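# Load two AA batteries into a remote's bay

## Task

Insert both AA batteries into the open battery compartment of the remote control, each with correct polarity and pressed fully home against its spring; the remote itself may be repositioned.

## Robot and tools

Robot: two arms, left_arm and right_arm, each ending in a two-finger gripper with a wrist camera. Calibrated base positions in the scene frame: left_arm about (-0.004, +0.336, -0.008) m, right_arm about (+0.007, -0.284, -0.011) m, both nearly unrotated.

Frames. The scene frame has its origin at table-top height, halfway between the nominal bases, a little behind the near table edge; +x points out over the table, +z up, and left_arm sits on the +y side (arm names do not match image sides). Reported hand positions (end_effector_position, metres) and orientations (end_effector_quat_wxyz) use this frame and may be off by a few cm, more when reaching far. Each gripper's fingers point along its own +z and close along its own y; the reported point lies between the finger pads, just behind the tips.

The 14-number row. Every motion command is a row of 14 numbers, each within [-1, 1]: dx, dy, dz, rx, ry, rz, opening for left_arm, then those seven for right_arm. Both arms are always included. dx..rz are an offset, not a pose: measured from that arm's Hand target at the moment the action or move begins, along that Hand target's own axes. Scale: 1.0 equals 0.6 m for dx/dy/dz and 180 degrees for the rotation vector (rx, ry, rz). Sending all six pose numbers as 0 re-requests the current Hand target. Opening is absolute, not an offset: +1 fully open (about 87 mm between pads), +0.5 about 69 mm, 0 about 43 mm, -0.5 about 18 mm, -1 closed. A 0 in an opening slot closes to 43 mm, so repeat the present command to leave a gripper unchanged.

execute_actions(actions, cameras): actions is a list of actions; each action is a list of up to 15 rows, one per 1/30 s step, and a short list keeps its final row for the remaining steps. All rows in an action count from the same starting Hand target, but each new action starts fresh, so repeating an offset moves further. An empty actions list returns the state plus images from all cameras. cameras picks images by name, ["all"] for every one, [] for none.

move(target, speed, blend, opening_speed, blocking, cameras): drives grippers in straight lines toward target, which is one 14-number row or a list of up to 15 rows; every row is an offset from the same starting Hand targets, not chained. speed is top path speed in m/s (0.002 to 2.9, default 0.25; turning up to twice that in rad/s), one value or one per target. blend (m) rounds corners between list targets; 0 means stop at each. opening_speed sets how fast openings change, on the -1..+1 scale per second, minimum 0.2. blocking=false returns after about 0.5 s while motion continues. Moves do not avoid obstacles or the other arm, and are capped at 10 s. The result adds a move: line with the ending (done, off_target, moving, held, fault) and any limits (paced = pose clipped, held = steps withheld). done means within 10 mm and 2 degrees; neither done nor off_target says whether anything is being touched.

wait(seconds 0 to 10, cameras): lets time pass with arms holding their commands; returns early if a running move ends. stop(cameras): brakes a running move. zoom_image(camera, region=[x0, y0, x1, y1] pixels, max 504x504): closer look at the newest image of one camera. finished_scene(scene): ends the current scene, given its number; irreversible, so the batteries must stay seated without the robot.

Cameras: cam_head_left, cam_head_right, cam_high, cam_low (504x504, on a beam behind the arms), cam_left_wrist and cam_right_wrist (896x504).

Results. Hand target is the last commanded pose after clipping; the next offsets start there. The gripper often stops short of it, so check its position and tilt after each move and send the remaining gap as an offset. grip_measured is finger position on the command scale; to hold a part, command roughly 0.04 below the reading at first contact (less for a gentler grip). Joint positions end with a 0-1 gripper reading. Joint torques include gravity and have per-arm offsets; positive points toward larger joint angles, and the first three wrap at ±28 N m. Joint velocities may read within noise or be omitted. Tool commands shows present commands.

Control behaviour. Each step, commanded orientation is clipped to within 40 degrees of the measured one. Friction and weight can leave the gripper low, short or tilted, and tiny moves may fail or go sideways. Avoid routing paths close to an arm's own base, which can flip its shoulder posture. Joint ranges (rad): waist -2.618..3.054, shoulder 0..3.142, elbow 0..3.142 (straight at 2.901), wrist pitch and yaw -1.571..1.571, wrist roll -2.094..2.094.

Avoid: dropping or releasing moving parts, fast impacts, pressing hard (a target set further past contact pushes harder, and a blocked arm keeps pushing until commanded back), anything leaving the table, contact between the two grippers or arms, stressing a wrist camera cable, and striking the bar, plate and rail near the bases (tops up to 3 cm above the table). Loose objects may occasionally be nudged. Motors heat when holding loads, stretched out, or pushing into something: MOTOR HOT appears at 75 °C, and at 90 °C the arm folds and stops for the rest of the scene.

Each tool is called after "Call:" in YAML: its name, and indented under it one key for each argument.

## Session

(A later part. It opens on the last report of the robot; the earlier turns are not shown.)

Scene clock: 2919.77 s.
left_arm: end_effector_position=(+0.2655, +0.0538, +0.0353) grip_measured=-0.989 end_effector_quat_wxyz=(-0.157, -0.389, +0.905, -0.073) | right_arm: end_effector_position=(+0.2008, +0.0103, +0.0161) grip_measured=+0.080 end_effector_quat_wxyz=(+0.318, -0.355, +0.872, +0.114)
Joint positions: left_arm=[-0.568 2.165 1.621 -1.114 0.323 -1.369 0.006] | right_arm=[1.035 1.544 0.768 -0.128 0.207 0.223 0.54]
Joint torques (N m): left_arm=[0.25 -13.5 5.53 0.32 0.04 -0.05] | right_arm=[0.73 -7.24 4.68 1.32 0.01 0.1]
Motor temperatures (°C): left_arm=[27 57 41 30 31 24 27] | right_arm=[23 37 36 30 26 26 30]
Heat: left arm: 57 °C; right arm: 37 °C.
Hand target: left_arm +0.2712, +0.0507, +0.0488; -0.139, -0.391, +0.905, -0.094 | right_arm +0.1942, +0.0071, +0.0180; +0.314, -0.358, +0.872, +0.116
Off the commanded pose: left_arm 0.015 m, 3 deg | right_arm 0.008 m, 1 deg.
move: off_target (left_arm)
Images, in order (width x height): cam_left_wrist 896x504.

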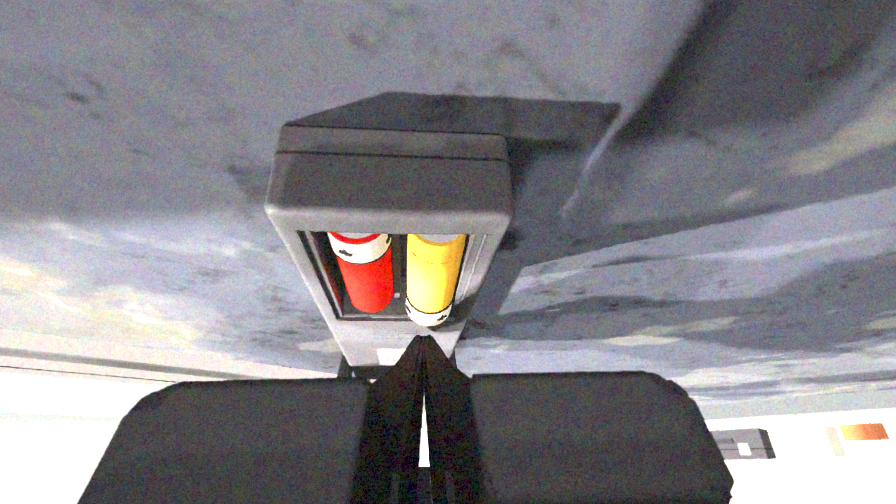

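Call:
move:
  target:
    - [-0.015, -0.0037, 0.0233, 0, 0, 0, -1, 0, 0, 0, 0, 0, 0, 0.02]
    - [-0.0339, -0.0047, 0.0168, 0, 0, 0, -1, 0, 0, 0, 0, 0, 0, 0.02]
  speed: [0.04, 0.04]
  blend: [0.002, 0]
  cameras: ["cam_left_wrist"]

Call:
zoom_image:
  camera: "cam_left_wrist"
  region: [300, 160, 510, 360]

Scene clock: 2936.53 s.
left_arm: end_effector_position=(+0.2733, +0.0576, +0.0341) grip_measured=-0.989 end_effector_quat_wxyz=(-0.157, -0.392, +0.902, -0.086) | right_arm: end_effector_position=(+0.2008, +0.0102, +0.0156) grip_measured=+0.080 end_effector_quat_wxyz=(+0.318, -0.355, +0.872, +0.114)
Joint positions: left_arm=[-0.544 2.164 1.61 -1.087 0.336 -1.356 0.006] | right_arm=[1.035 1.545 0.768 -0.128 0.207 0.223 0.54]
Joint torques (N m): left_arm=[0.7 -9.55 7.36 0.35 -0.04 0.16] | right_arm=[0.7 -7.24 4.68 1.33 0.02 0.1]
Motor temperatures (°C): left_arm=[27 64 40 30 30 24 27] | right_arm=[23 37 36 30 26 26 30]
Heat: left arm: 64 °C; right arm: 37 °C.
Hand target: left_arm +0.2848, +0.0599, +0.0328; -0.139, -0.391, +0.905, -0.094 | right_arm +0.1942, +0.0071, +0.0180; +0.314, -0.358, +0.872, +0.116
Off the commanded pose: left_arm 0.012 m, 2 deg | right_arm 0.008 m, 1 deg.
move: off_target (left_arm)
Images, in order (width x height): cam_left_wrist 896x504.

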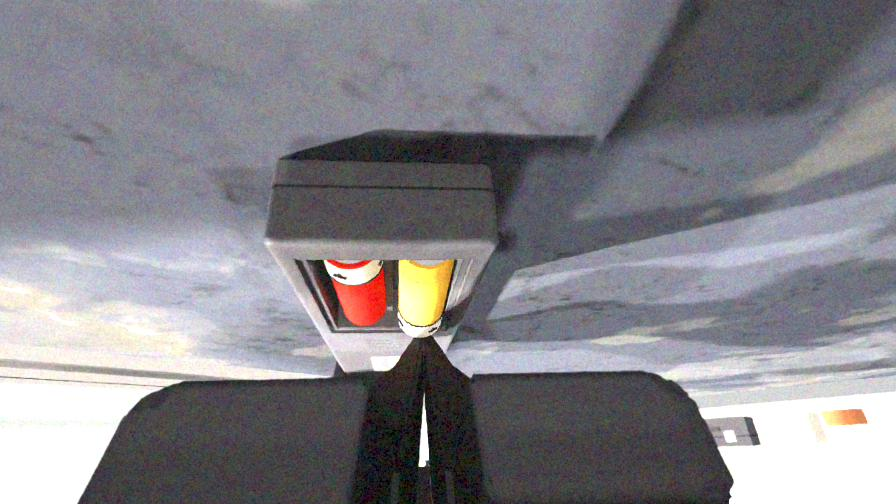

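Scaled by 2.400 from the camera's 896x504 image, which has a finer 1280x720 frame.

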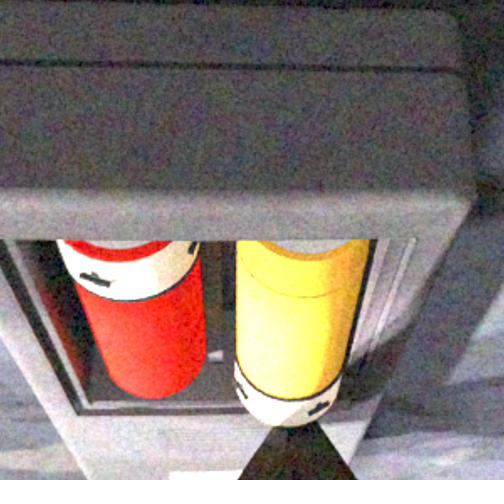

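Call:
move:
  target:
    - [-0.0098, 0.0018, 0.0283, 0, 0, 0, -1, 0, 0, 0, 0, 0, 0, 0.02]
    - [-0.065, -0.001, 0.0095, 0, 0, 0, -1, 0, 0, 0, 0, 0, 0, 0.02]
  speed: [0.05, 0.05]
  blend: [0.002, 0]
  cameras: ["cam_left_wrist", "cam_low"]

Call:
zoom_image:
  camera: "cam_left_wrist"
  region: [300, 160, 510, 360]

Call:
zoom_image:
  camera: "cam_low"
  region: [300, 230, 400, 300]

Scene clock: 2946.67 s.
left_arm: end_effector_position=(+0.2929, +0.0730, +0.0305) grip_measured=-0.989 end_effector_quat_wxyz=(-0.182, -0.392, +0.894, -0.117) | right_arm: end_effector_position=(+0.2008, +0.0106, +0.0158) grip_measured=+0.080 end_effector_quat_wxyz=(+0.318, -0.356, +0.871, +0.114)
Joint positions: left_arm=[-0.458 2.205 1.631 -1.083 0.409 -1.27 0.006] | right_arm=[1.035 1.545 0.768 -0.126 0.205 0.22 0.54]
Joint torques (N m): left_arm=[0.49 -7.72 8.62 0.31 -0.84 0.15] | right_arm=[0.76 -7.23 4.68 1.31 0.01 0.1]
Motor temperatures (°C): left_arm=[27 63 41 30 30 24 27] | right_arm=[23 37 36 30 26 26 30]
Heat: left arm: 63 °C; right arm: 37 °C.
Hand target: left_arm +0.3098, +0.0845, +0.0148; -0.139, -0.391, +0.905, -0.094 | right_arm +0.1942, +0.0071, +0.0180; +0.314, -0.358, +0.872, +0.116
Off the commanded pose: left_arm 0.026 m, 6 deg | right_arm 0.008 m, 1 deg.
move: off_target (left_arm)
Images, in order (width x height): cam_low 504x504, cam_left_wrist 896x504.

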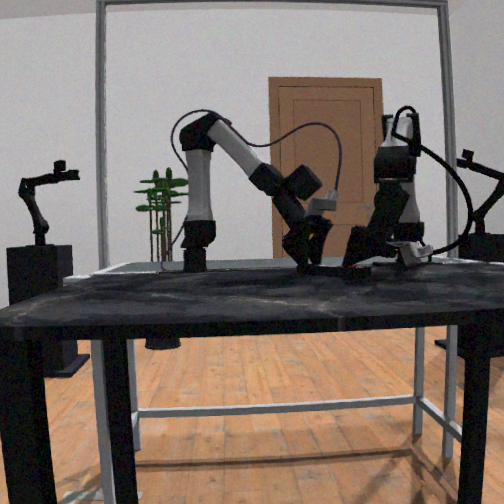

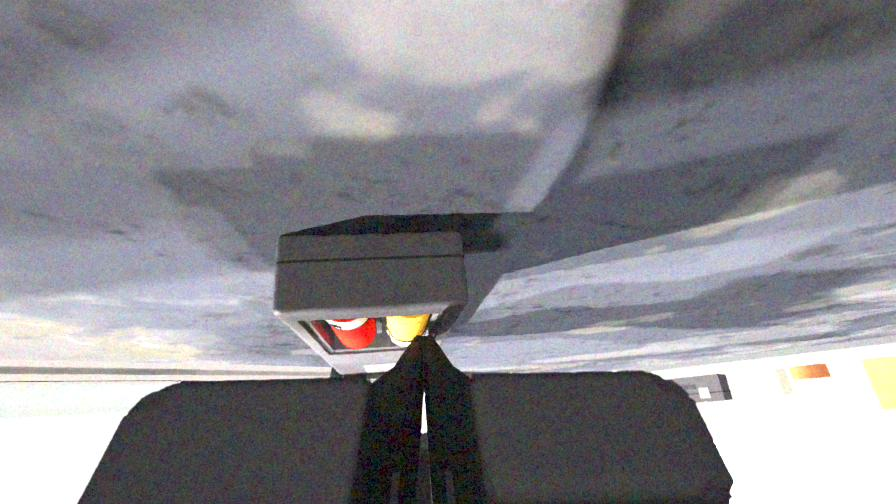

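Scaled by 2.400 from the camera's 896x504 image, which has a finer 1280x720 frame.

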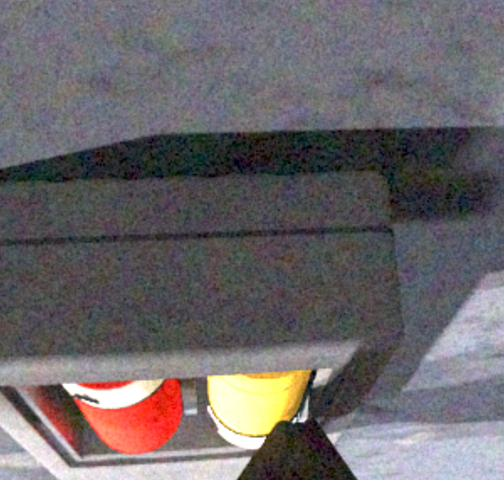

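Scaled by 5.040 from the camera's 504x504 image, which has a finer 720x720 frame.

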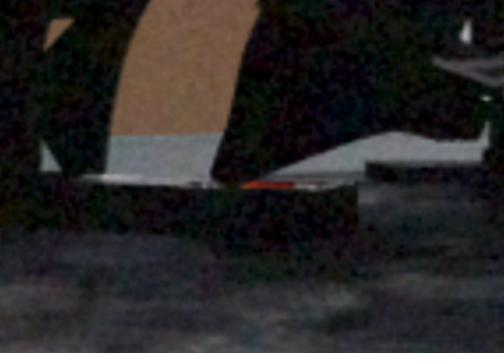

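Call:
move:
  target:
    - [0.0293, -0.0025, -0.0339, 0, 0, 0, -1, 0, 0, 0, 0, 0, 0, 0.02]
    - [0.0918, -0.0057, -0.0454, 0, 0, 0, -1, 0, 0, 0, 0, 0, 0, 0.02]
  speed: [0.08, 0.08]
  blend: [0.008, 0]
  cameras: ["cam_left_wrist", "cam_low"]

Call:
zoom_image:
  camera: "cam_left_wrist"
  region: [300, 160, 510, 360]

Call:
zoom_image:
  camera: "cam_low"
  region: [300, 230, 400, 300]

Scene clock: 2979.13 s.
left_arm: end_effector_position=(+0.2740, +0.0591, +0.0377) grip_measured=-0.989 end_effector_quat_wxyz=(-0.158, -0.388, +0.905, -0.073) | right_arm: end_effector_position=(+0.2005, +0.0109, +0.0162) grip_measured=+0.080 end_effector_quat_wxyz=(+0.318, -0.358, +0.870, +0.116)
Joint positions: left_arm=[-0.545 2.182 1.658 -1.141 0.323 -1.343 0.006] | right_arm=[1.035 1.544 0.768 -0.126 0.202 0.217 0.54]
Joint torques (N m): left_arm=[-0.28 -13.37 9.09 0.04 0.04 -0.15] | right_arm=[0.75 -7.24 4.7 1.32 0.01 0.1]
Motor temperatures (°C): left_arm=[27 57 43 29 30 24 27] | right_arm=[23 37 36 30 26 26 30]
Heat: left arm: 57 °C; right arm: 37 °C.
Hand target: left_arm +0.2810, +0.0522, +0.0586; -0.139, -0.391, +0.905, -0.094 | right_arm +0.1942, +0.0071, +0.0180; +0.314, -0.358, +0.872, +0.116
Off the commanded pose: left_arm 0.023 m, 3 deg | right_arm 0.008 m, 1 deg.
move: off_target (left_arm)
Images, in order (width x height): cam_low 504x504, cam_left_wrist 896x504.

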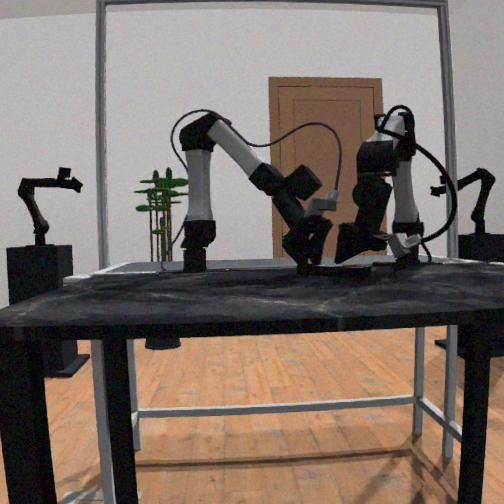

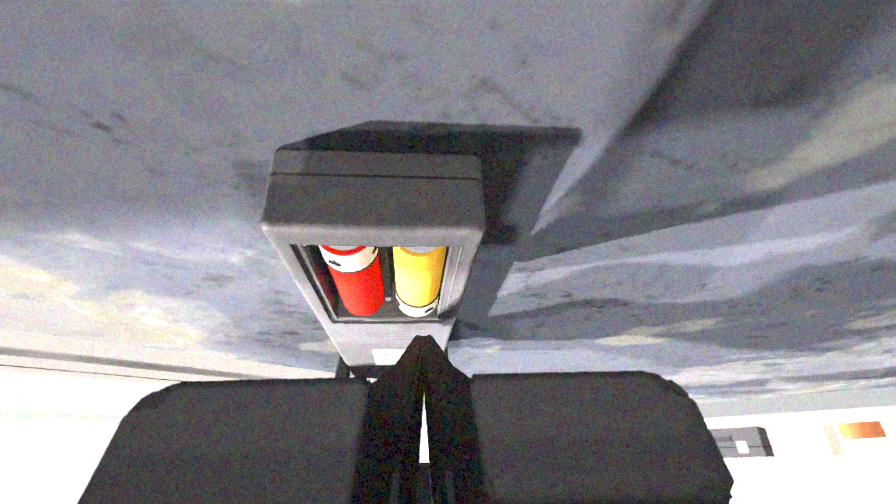

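Scaled by 2.400 from the camera's 896x504 image, which has a finer 1280x720 frame.

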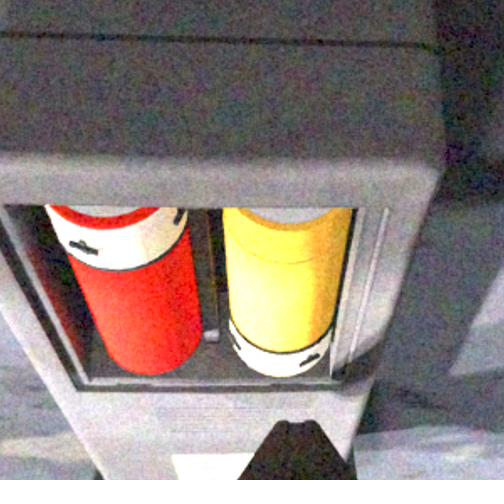

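Scaled by 5.040 from the camera's 504x504 image, which has a finer 720x720 frame.

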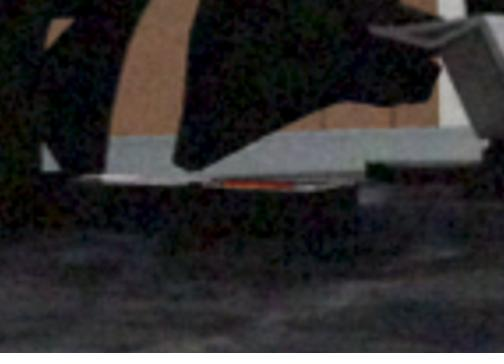

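Call:
execute_actions:
  actions: []
  cameras: ["cam_right_wrist", "cam_left_wrist"]

Call:
zoom_image:
  camera: "cam_right_wrist"
  region: [340, 0, 560, 160]

Call:
zoom_image:
  camera: "cam_left_wrist"
  region: [290, 230, 480, 330]

Scene clock: 3070.13 s.
left_arm: end_effector_position=(+0.2740, +0.0591, +0.0377) grip_measured=-0.989 end_effector_quat_wxyz=(-0.158, -0.388, +0.905, -0.073) | right_arm: end_effector_position=(+0.2005, +0.0109, +0.0162) grip_measured=+0.080 end_effector_quat_wxyz=(+0.318, -0.358, +0.870, +0.116)
Joint positions: left_arm=[-0.545 2.182 1.658 -1.141 0.323 -1.343 0.006] | right_arm=[1.035 1.544 0.768 -0.126 0.202 0.217 0.54]
Joint velocities: within noise
Joint torques (N m): left_arm=[-0.29 -13.38 9.11 0.05 0.05 -0.15] | right_arm=[0.72 -7.2 4.7 1.32 0.01 0.11]
Motor temperatures (°C): left_arm=[27 74 46 29 29 24 27] | right_arm=[23 37 36 30 26 26 30]
Heat: left arm: 74 °C; right arm: 37 °C.
Hand target: left_arm +0.2810, +0.0522, +0.0586; -0.139, -0.391, +0.905, -0.094 | right_arm +0.1942, +0.0071, +0.0180; +0.314, -0.358, +0.872, +0.116
Tool commands: left_gripper/opening=-1.0 right_gripper/opening=+0.02
Off the commanded pose: left_arm 0.023 m, 3 deg | right_arm 0.008 m, 1 deg.
Images, in order (width x height): cam_left_wrist 896x504, cam_right_wrist 896x504.

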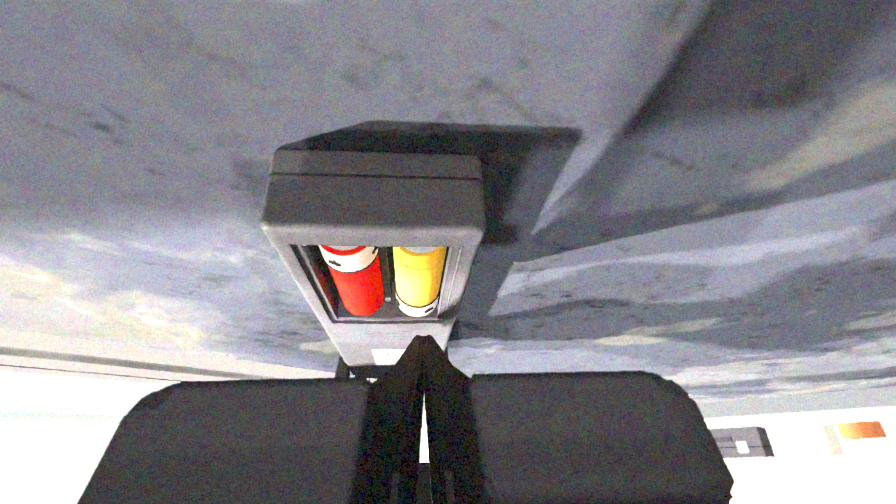

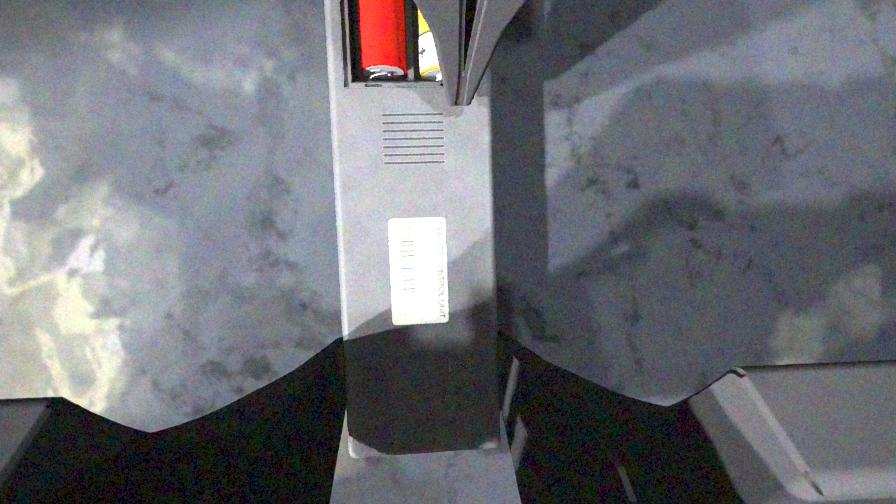

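Scaled by 2.291 from the camera's 896x504 image, which has a finer 1280x720 frame.

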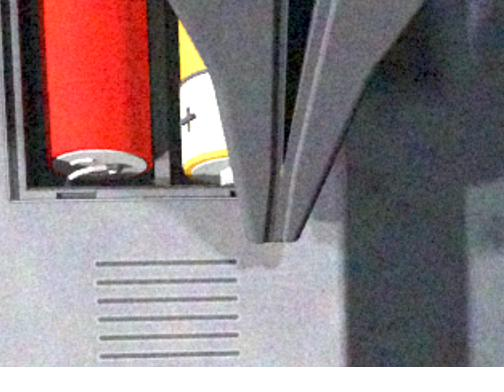

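Scaled by 2.653 from the camera's 896x504 image, which has a finer 1280x720 frame.

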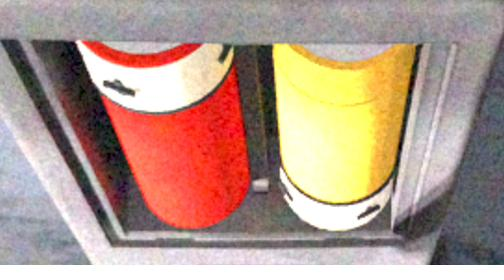

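Call:
zoom_image:
  camera: "cam_right_wrist"
  region: [335, 30, 455, 100]

Scaled by 4.200 from the camera's 896x504 image, which has a finer 1280x720 frame.

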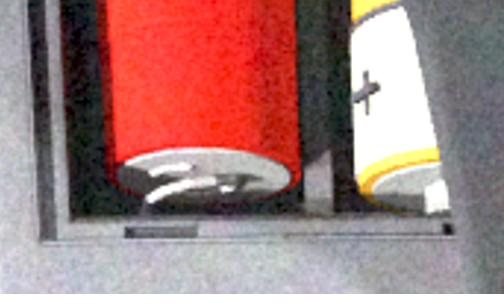

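Call:
move:
  target: [-0.0253, 0.0083, 0.0306, 0, 0, 0, -1, 0, 0, 0, 0, 0, 0, 0.02]
  speed: 0.06
  cameras: ["cam_left_wrist", "cam_right_wrist"]

Call:
zoom_image:
  camera: "cam_left_wrist"
  region: [320, 260, 510, 360]

Scene clock: 3119.20 s.
left_arm: end_effector_position=(+0.2781, +0.0633, +0.0320) grip_measured=-0.989 end_effector_quat_wxyz=(-0.157, -0.395, +0.902, -0.079) | right_arm: end_effector_position=(+0.2005, +0.0109, +0.0162) grip_measured=+0.080 end_effector_quat_wxyz=(+0.318, -0.358, +0.870, +0.116)
Joint positions: left_arm=[-0.528 2.182 1.633 -1.11 0.327 -1.343 0.006] | right_arm=[1.035 1.544 0.768 -0.126 0.202 0.217 0.54]
Joint torques (N m): left_arm=[0.18 -11.79 5.34 0.43 0.04 0.09] | right_arm=[0.73 -7.21 4.66 1.32 0.02 0.1]
Motor temperatures (°C): left_arm=[27 76 47 29 29 24 27] | right_arm=[23 37 36 30 26 26 30]
Heat: left arm: 76 °C; right arm: 37 °C. Fold the left arm in close to its base, or ease its load, before you think long.
Hand target: left_arm +0.2841, +0.0608, +0.0360; -0.139, -0.391, +0.905, -0.094 | right_arm +0.1942, +0.0071, +0.0180; +0.314, -0.358, +0.872, +0.116
Off the commanded pose: left_arm 0.008 m, 3 deg | right_arm 0.008 m, 1 deg.
MOTOR HOT: joint 2 (shoulder) of the left arm reports 76 °C; the controller's stop level is 90 °C. To cool a motor, set the load down, stop pushing, or move to a pose that needs little force.
move: off_target (left_arm)
Images, in order (width x height): cam_left_wrist 896x504, cam_right_wrist 896x504.

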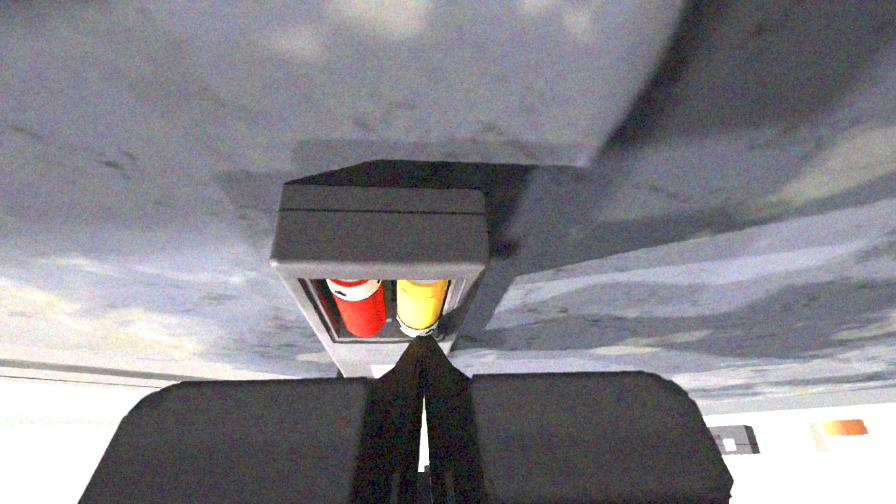

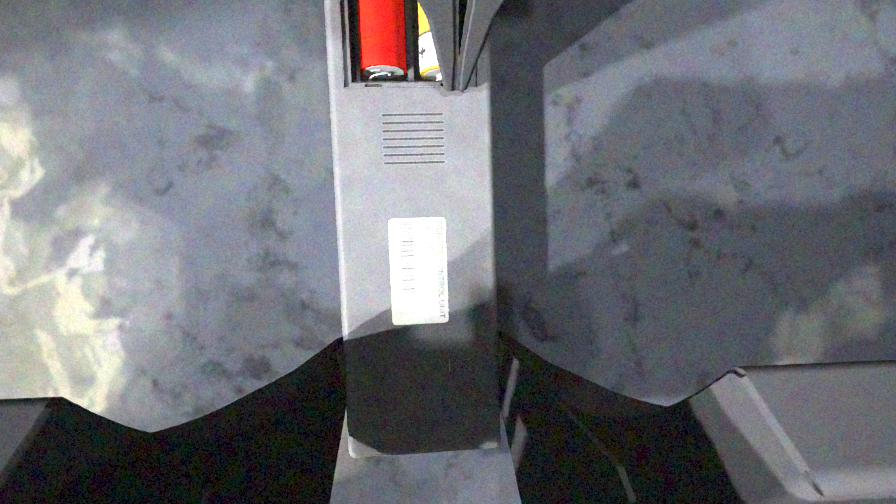

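Scaled by 2.653 from the camera's 896x504 image, which has a finer 1280x720 frame.

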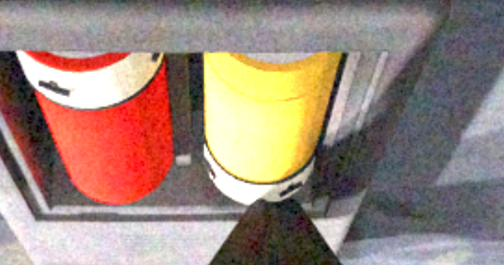

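Call:
move:
  target: [-0.012, 0.0047, 0.0345, 0, 0, 0, -1, 0, 0, 0, 0, 0, 0, 0.02]
  speed: 0.05
  cameras: []

Scene clock: 3146.90 s.
left_arm: end_effector_position=(+0.2777, +0.0636, +0.0299) grip_measured=-0.989 end_effector_quat_wxyz=(-0.167, -0.400, +0.896, -0.094) | right_arm: end_effector_position=(+0.2005, +0.0109, +0.0162) grip_measured=+0.080 end_effector_quat_wxyz=(+0.318, -0.358, +0.870, +0.116)
Joint positions: left_arm=[-0.515 2.172 1.595 -1.072 0.361 -1.343 0.006] | right_arm=[1.035 1.544 0.768 -0.126 0.202 0.217 0.54]
Joint torques (N m): left_arm=[-0.73 -8.94 3.45 0.79 -0.29 0.12] | right_arm=[0.75 -7.2 4.66 1.32 0.02 0.09]
Motor temperatures (°C): left_arm=[27 73 43 29 29 24 27] | right_arm=[23 37 36 30 26 26 30]
Heat: left arm: 73 °C; right arm: 37 °C. Fold the left arm in close to its base, or ease its load, before you think long.
Hand target: left_arm +0.2830, +0.0618, +0.0140; -0.139, -0.391, +0.905, -0.094 | right_arm +0.1942, +0.0071, +0.0180; +0.314, -0.358, +0.872, +0.116
Off the commanded pose: left_arm 0.017 m, 3 deg | right_arm 0.008 m, 1 deg.
MOTOR HOT: still on. Joint 2 (shoulder) of the left arm reports 73 °C.
move: off_target (left_arm)
No camera images: "cameras" was empty.

Call:
move:
  target:
    - [0.0271, -0.0051, -0.0787, 0, 0, 0, -1, 0, 0, 0, 0, 0, 0, 0.02]
    - [-0.0609, 0.2964, -0.2506, 0, 0, 0, -1, 0, 0, 0, 0, 0, 0, 0.02]
  speed: [0.08, 0.15]
  blend: [0.02, 0]
  cameras: ["cam_right_wrist", "cam_low"]

Call:
zoom_image:
  camera: "cam_right_wrist"
  region: [320, 0, 500, 100]

Call:
zoom_image:
  camera: "cam_low"
  region: [300, 230, 400, 300]

Scene clock: 3167.60 s.
left_arm: end_effector_position=(+0.2092, +0.2481, +0.1292) grip_measured=-0.989 end_effector_quat_wxyz=(-0.143, -0.400, +0.900, -0.094) | right_arm: end_effector_position=(+0.2005, +0.0109, +0.0162) grip_measured=+0.080 end_effector_quat_wxyz=(+0.318, -0.358, +0.870, +0.116)
Joint positions: left_arm=[-0.07 1.642 1.325 -1.439 0.269 -0.885 0.006] | right_arm=[1.035 1.544 0.768 -0.126 0.202 0.217 0.54]
Joint torques (N m): left_arm=[0.12 -7.87 5.52 -0.08 0.03 0.17] | right_arm=[0.72 -7.24 4.7 1.31 0.01 0.1]
Motor temperatures (°C): left_arm=[27 67 41 29 29 24 27] | right_arm=[23 37 36 30 26 26 30]
Heat: left arm: 67 °C; right arm: 37 °C.
Hand target: left_arm +0.2032, +0.2490, +0.1330; -0.139, -0.391, +0.905, -0.094 | right_arm +0.1942, +0.0071, +0.0180; +0.314, -0.358, +0.872, +0.116
Off the commanded pose: left_arm 0.007 m, 1 deg | right_arm 0.008 m, 1 deg.
MOTOR HOT: cleared for the motors of the left arm.
move: done
Images, in order (width x height): cam_low 504x504, cam_right_wrist 896x504.

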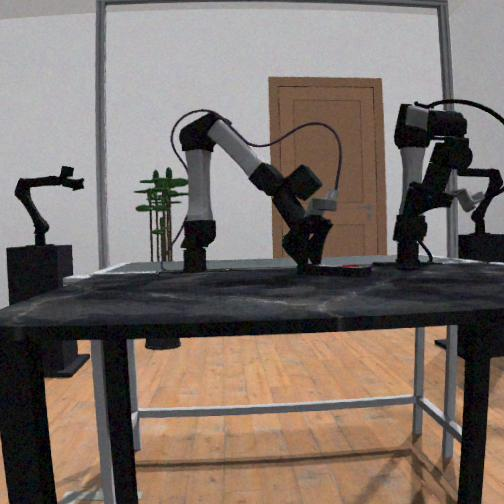

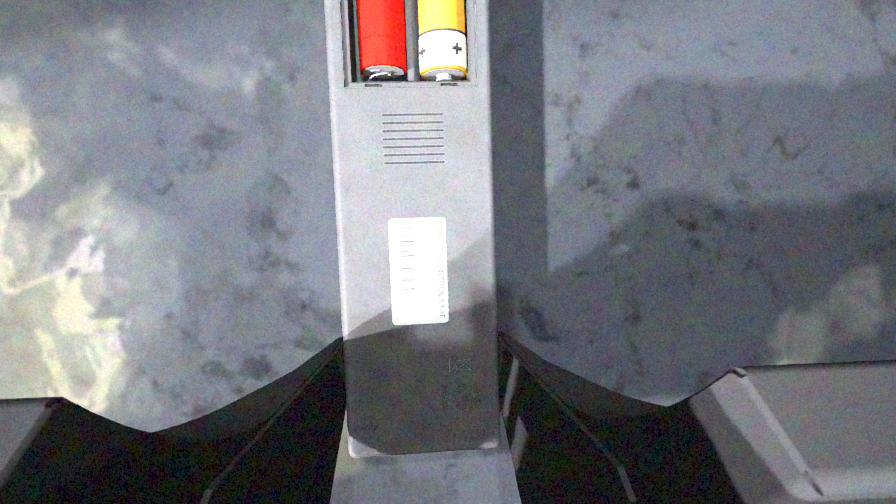

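Scaled by 2.800 from the camera's 896x504 image, which has a finer 1280x720 frame.

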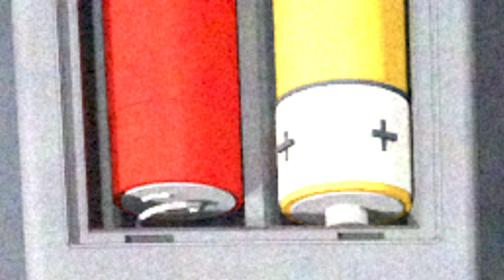

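Scaled by 5.040 from the camera's 504x504 image, which has a finer 720x720 frame.

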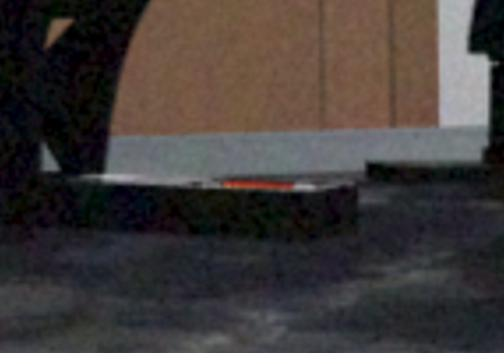

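Call:
zoom_image:
  camera: "cam_right_wrist"
  region: [340, 30, 480, 100]

Call:
move:
  target: [0, 0, 0, 0, 0, 0, -1, 0, 0, 0, 0, 0, 0, 0.02]
  cameras: ["cam_head_left", "cam_head_right", "cam_high"]

Call:
zoom_image:
  camera: "cam_high"
  region: [200, 240, 320, 340]

Scaled by 3.600 from the camera's 896x504 image, which has a finer 1280x720 frame.

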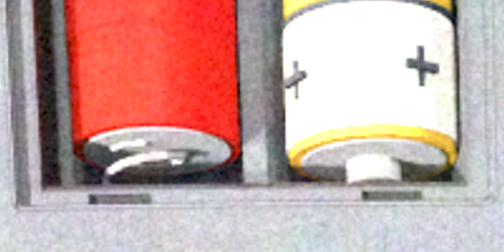

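Scene clock: 3202.13 s.
left_arm: end_effector_position=(+0.2092, +0.2481, +0.1292) grip_measured=-0.989 end_effector_quat_wxyz=(-0.143, -0.400, +0.900, -0.094) | right_arm: end_effector_position=(+0.2005, +0.0109, +0.0162) grip_measured=+0.080 end_effector_quat_wxyz=(+0.318, -0.358, +0.870, +0.116)
Joint positions: left_arm=[-0.07 1.642 1.325 -1.439 0.269 -0.885 0.006] | right_arm=[1.035 1.544 0.768 -0.126 0.202 0.217 0.54]
Joint torques (N m): left_arm=[0.12 -7.88 5.44 -0.08 0.03 0.18] | right_arm=[0.75 -7.25 4.66 1.31 0.01 0.09]
Motor temperatures (°C): left_arm=[27 61 41 29 28 24 27] | right_arm=[23 37 36 30 26 26 30]
Heat: left arm: 61 °C; right arm: 37 °C.
Hand target: left_arm +0.2032, +0.2490, +0.1330; -0.139, -0.391, +0.905, -0.094 | right_arm +0.1942, +0.0071, +0.0180; +0.314, -0.358, +0.872, +0.116
Off the commanded pose: left_arm 0.007 m, 1 deg | right_arm 0.008 m, 1 deg.
move: done
Images, in order (width x height): cam_head_left 504x504, cam_head_right 504x504, cam_high 504x504.

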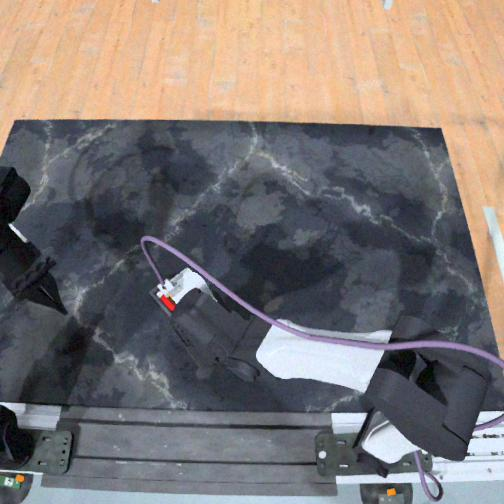

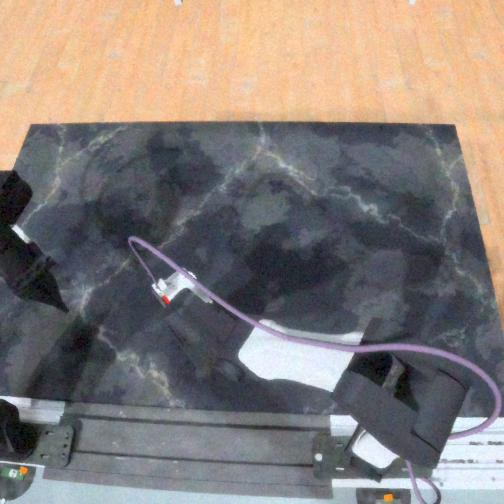

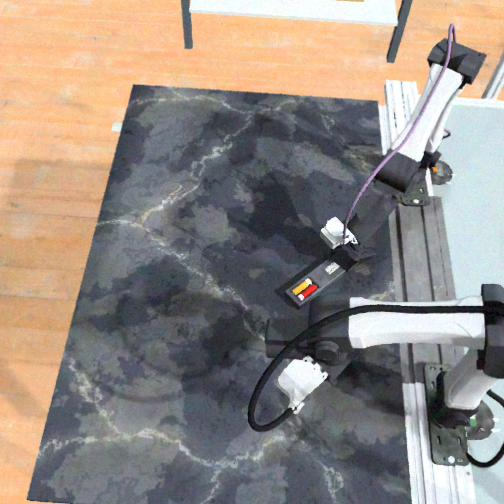

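Scaled by 4.200 from the camera's 504x504 image, which has a finer 720x720 frame.

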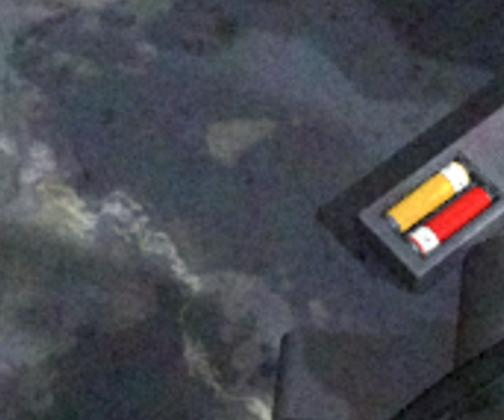

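Call:
zoom_image:
  camera: "cam_high"
  region: [284, 272, 324, 308]

Call:
zoom_image:
  camera: "cam_head_left"
  region: [140, 265, 220, 325]

Scaled by 12.600 from the camera's 504x504 image, which has a finer 720x720 frame.

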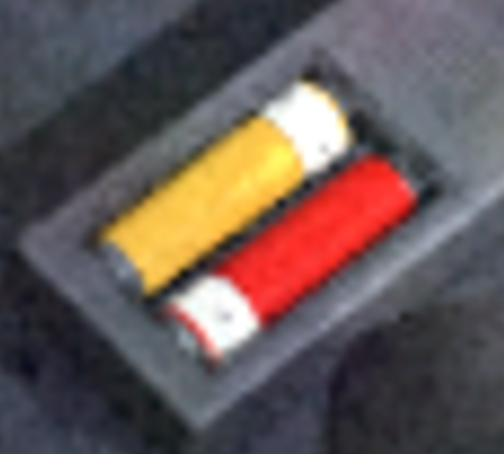

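Scaled by 6.300 from the camera's 504x504 image, which has a finer 720x720 frame.

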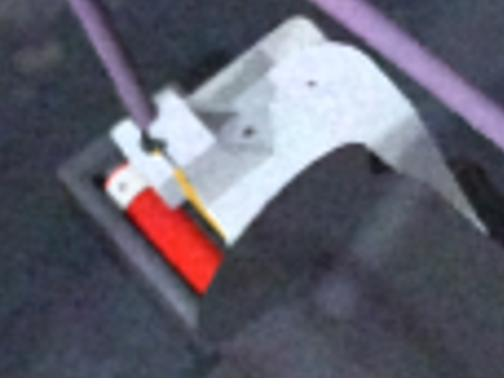

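Call:
move:
  target:
    - [0, 0, 0, 0, 0, 0, -1, -0.0092, -0.003, 0.0075, 0, 0, 0, 0.02]
    - [0, 0, 0, 0, 0, 0, -1, -0.0092, -0.003, 0.0075, 0, 0, 0, 0.3]
    - [0, 0, 0, 0, 0, 0, -1, -0.0617, -0.003, -0.0572, 0, 0, 0, 0.3]
    - [0, 0, 0, 0, 0, 0, -1, -0.1527, -0.003, -0.037, 0, 0, 0, 0.3]
  speed: [0.04, 0.04, 0.07, 0.12]
  blend: [0, 0, 0.015, 0]
  opening_speed: 0.4
  cameras: ["cam_right_wrist"]

Scene clock: 3304.20 s.
left_arm: end_effector_position=(+0.2092, +0.2481, +0.1292) grip_measured=-0.989 end_effector_quat_wxyz=(-0.143, -0.400, +0.900, -0.094) | right_arm: end_effector_position=(+0.2279, +0.0386, +0.0797) grip_measured=+0.300 end_effector_quat_wxyz=(+0.304, -0.355, +0.878, +0.108)
Joint positions: left_arm=[-0.07 1.642 1.325 -1.439 0.269 -0.885 0.006] | right_arm=[0.998 1.608 1.123 -0.448 0.179 0.203 0.65]
Joint torques (N m): left_arm=[0.09 -7.9 5.46 -0.08 0.02 0.17] | right_arm=[-0.09 -5.31 10.28 1.41 -0.11 -0.13]
Motor temperatures (°C): left_arm=[27 57 40 28 28 24 27] | right_arm=[23 37 36 30 26 26 29]
Heat: left arm: 57 °C; right arm: 37 °C.
Hand target: left_arm +0.2032, +0.2490, +0.1330; -0.139, -0.391, +0.905, -0.094 | right_arm +0.2352, +0.0469, +0.0929; +0.314, -0.358, +0.872, +0.116
Off the commanded pose: left_arm 0.007 m, 1 deg | right_arm 0.017 m, 2 deg.
move: off_target (right_arm)
Images, in order (width x height): cam_right_wrist 896x504.

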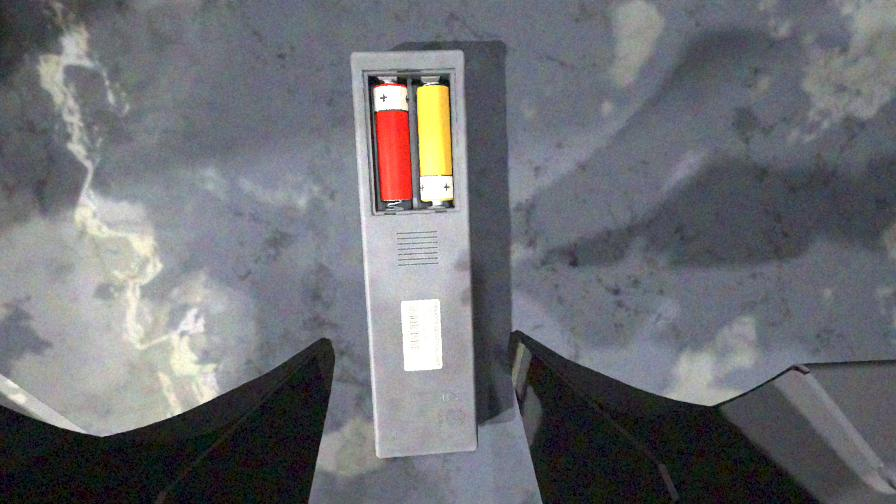

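Call:
zoom_image:
  camera: "cam_right_wrist"
  region: [340, 60, 490, 220]

Call:
zoom_image:
  camera: "cam_right_wrist"
  region: [360, 64, 465, 134]

Call:
zoom_image:
  camera: "cam_right_wrist"
  region: [360, 150, 465, 220]

Scaled by 3.150 from the camera's 896x504 image, which has a finer 1280x720 frame.

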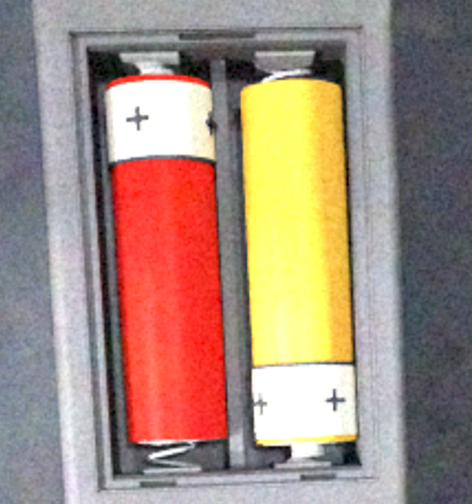

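Scaled by 4.800 from the camera's 896x504 image, which has a finer 1280x720 frame.

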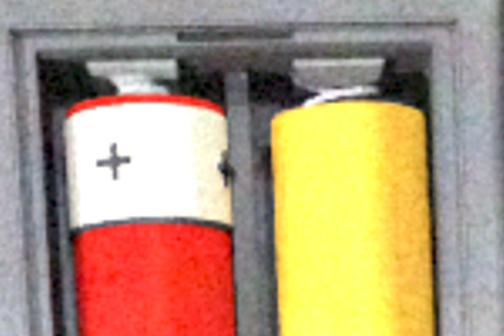

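Scaled by 4.800 from the camera's 896x504 image, which has a finer 1280x720 frame.

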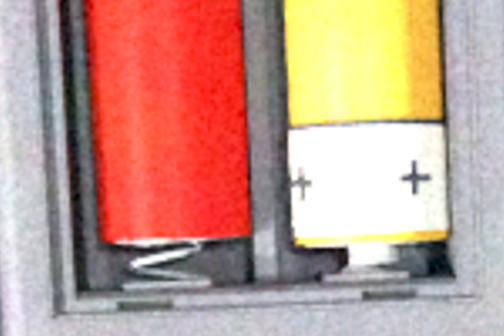

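Call:
finished_scene:
  scene: 2

The scene is finished: the task was done.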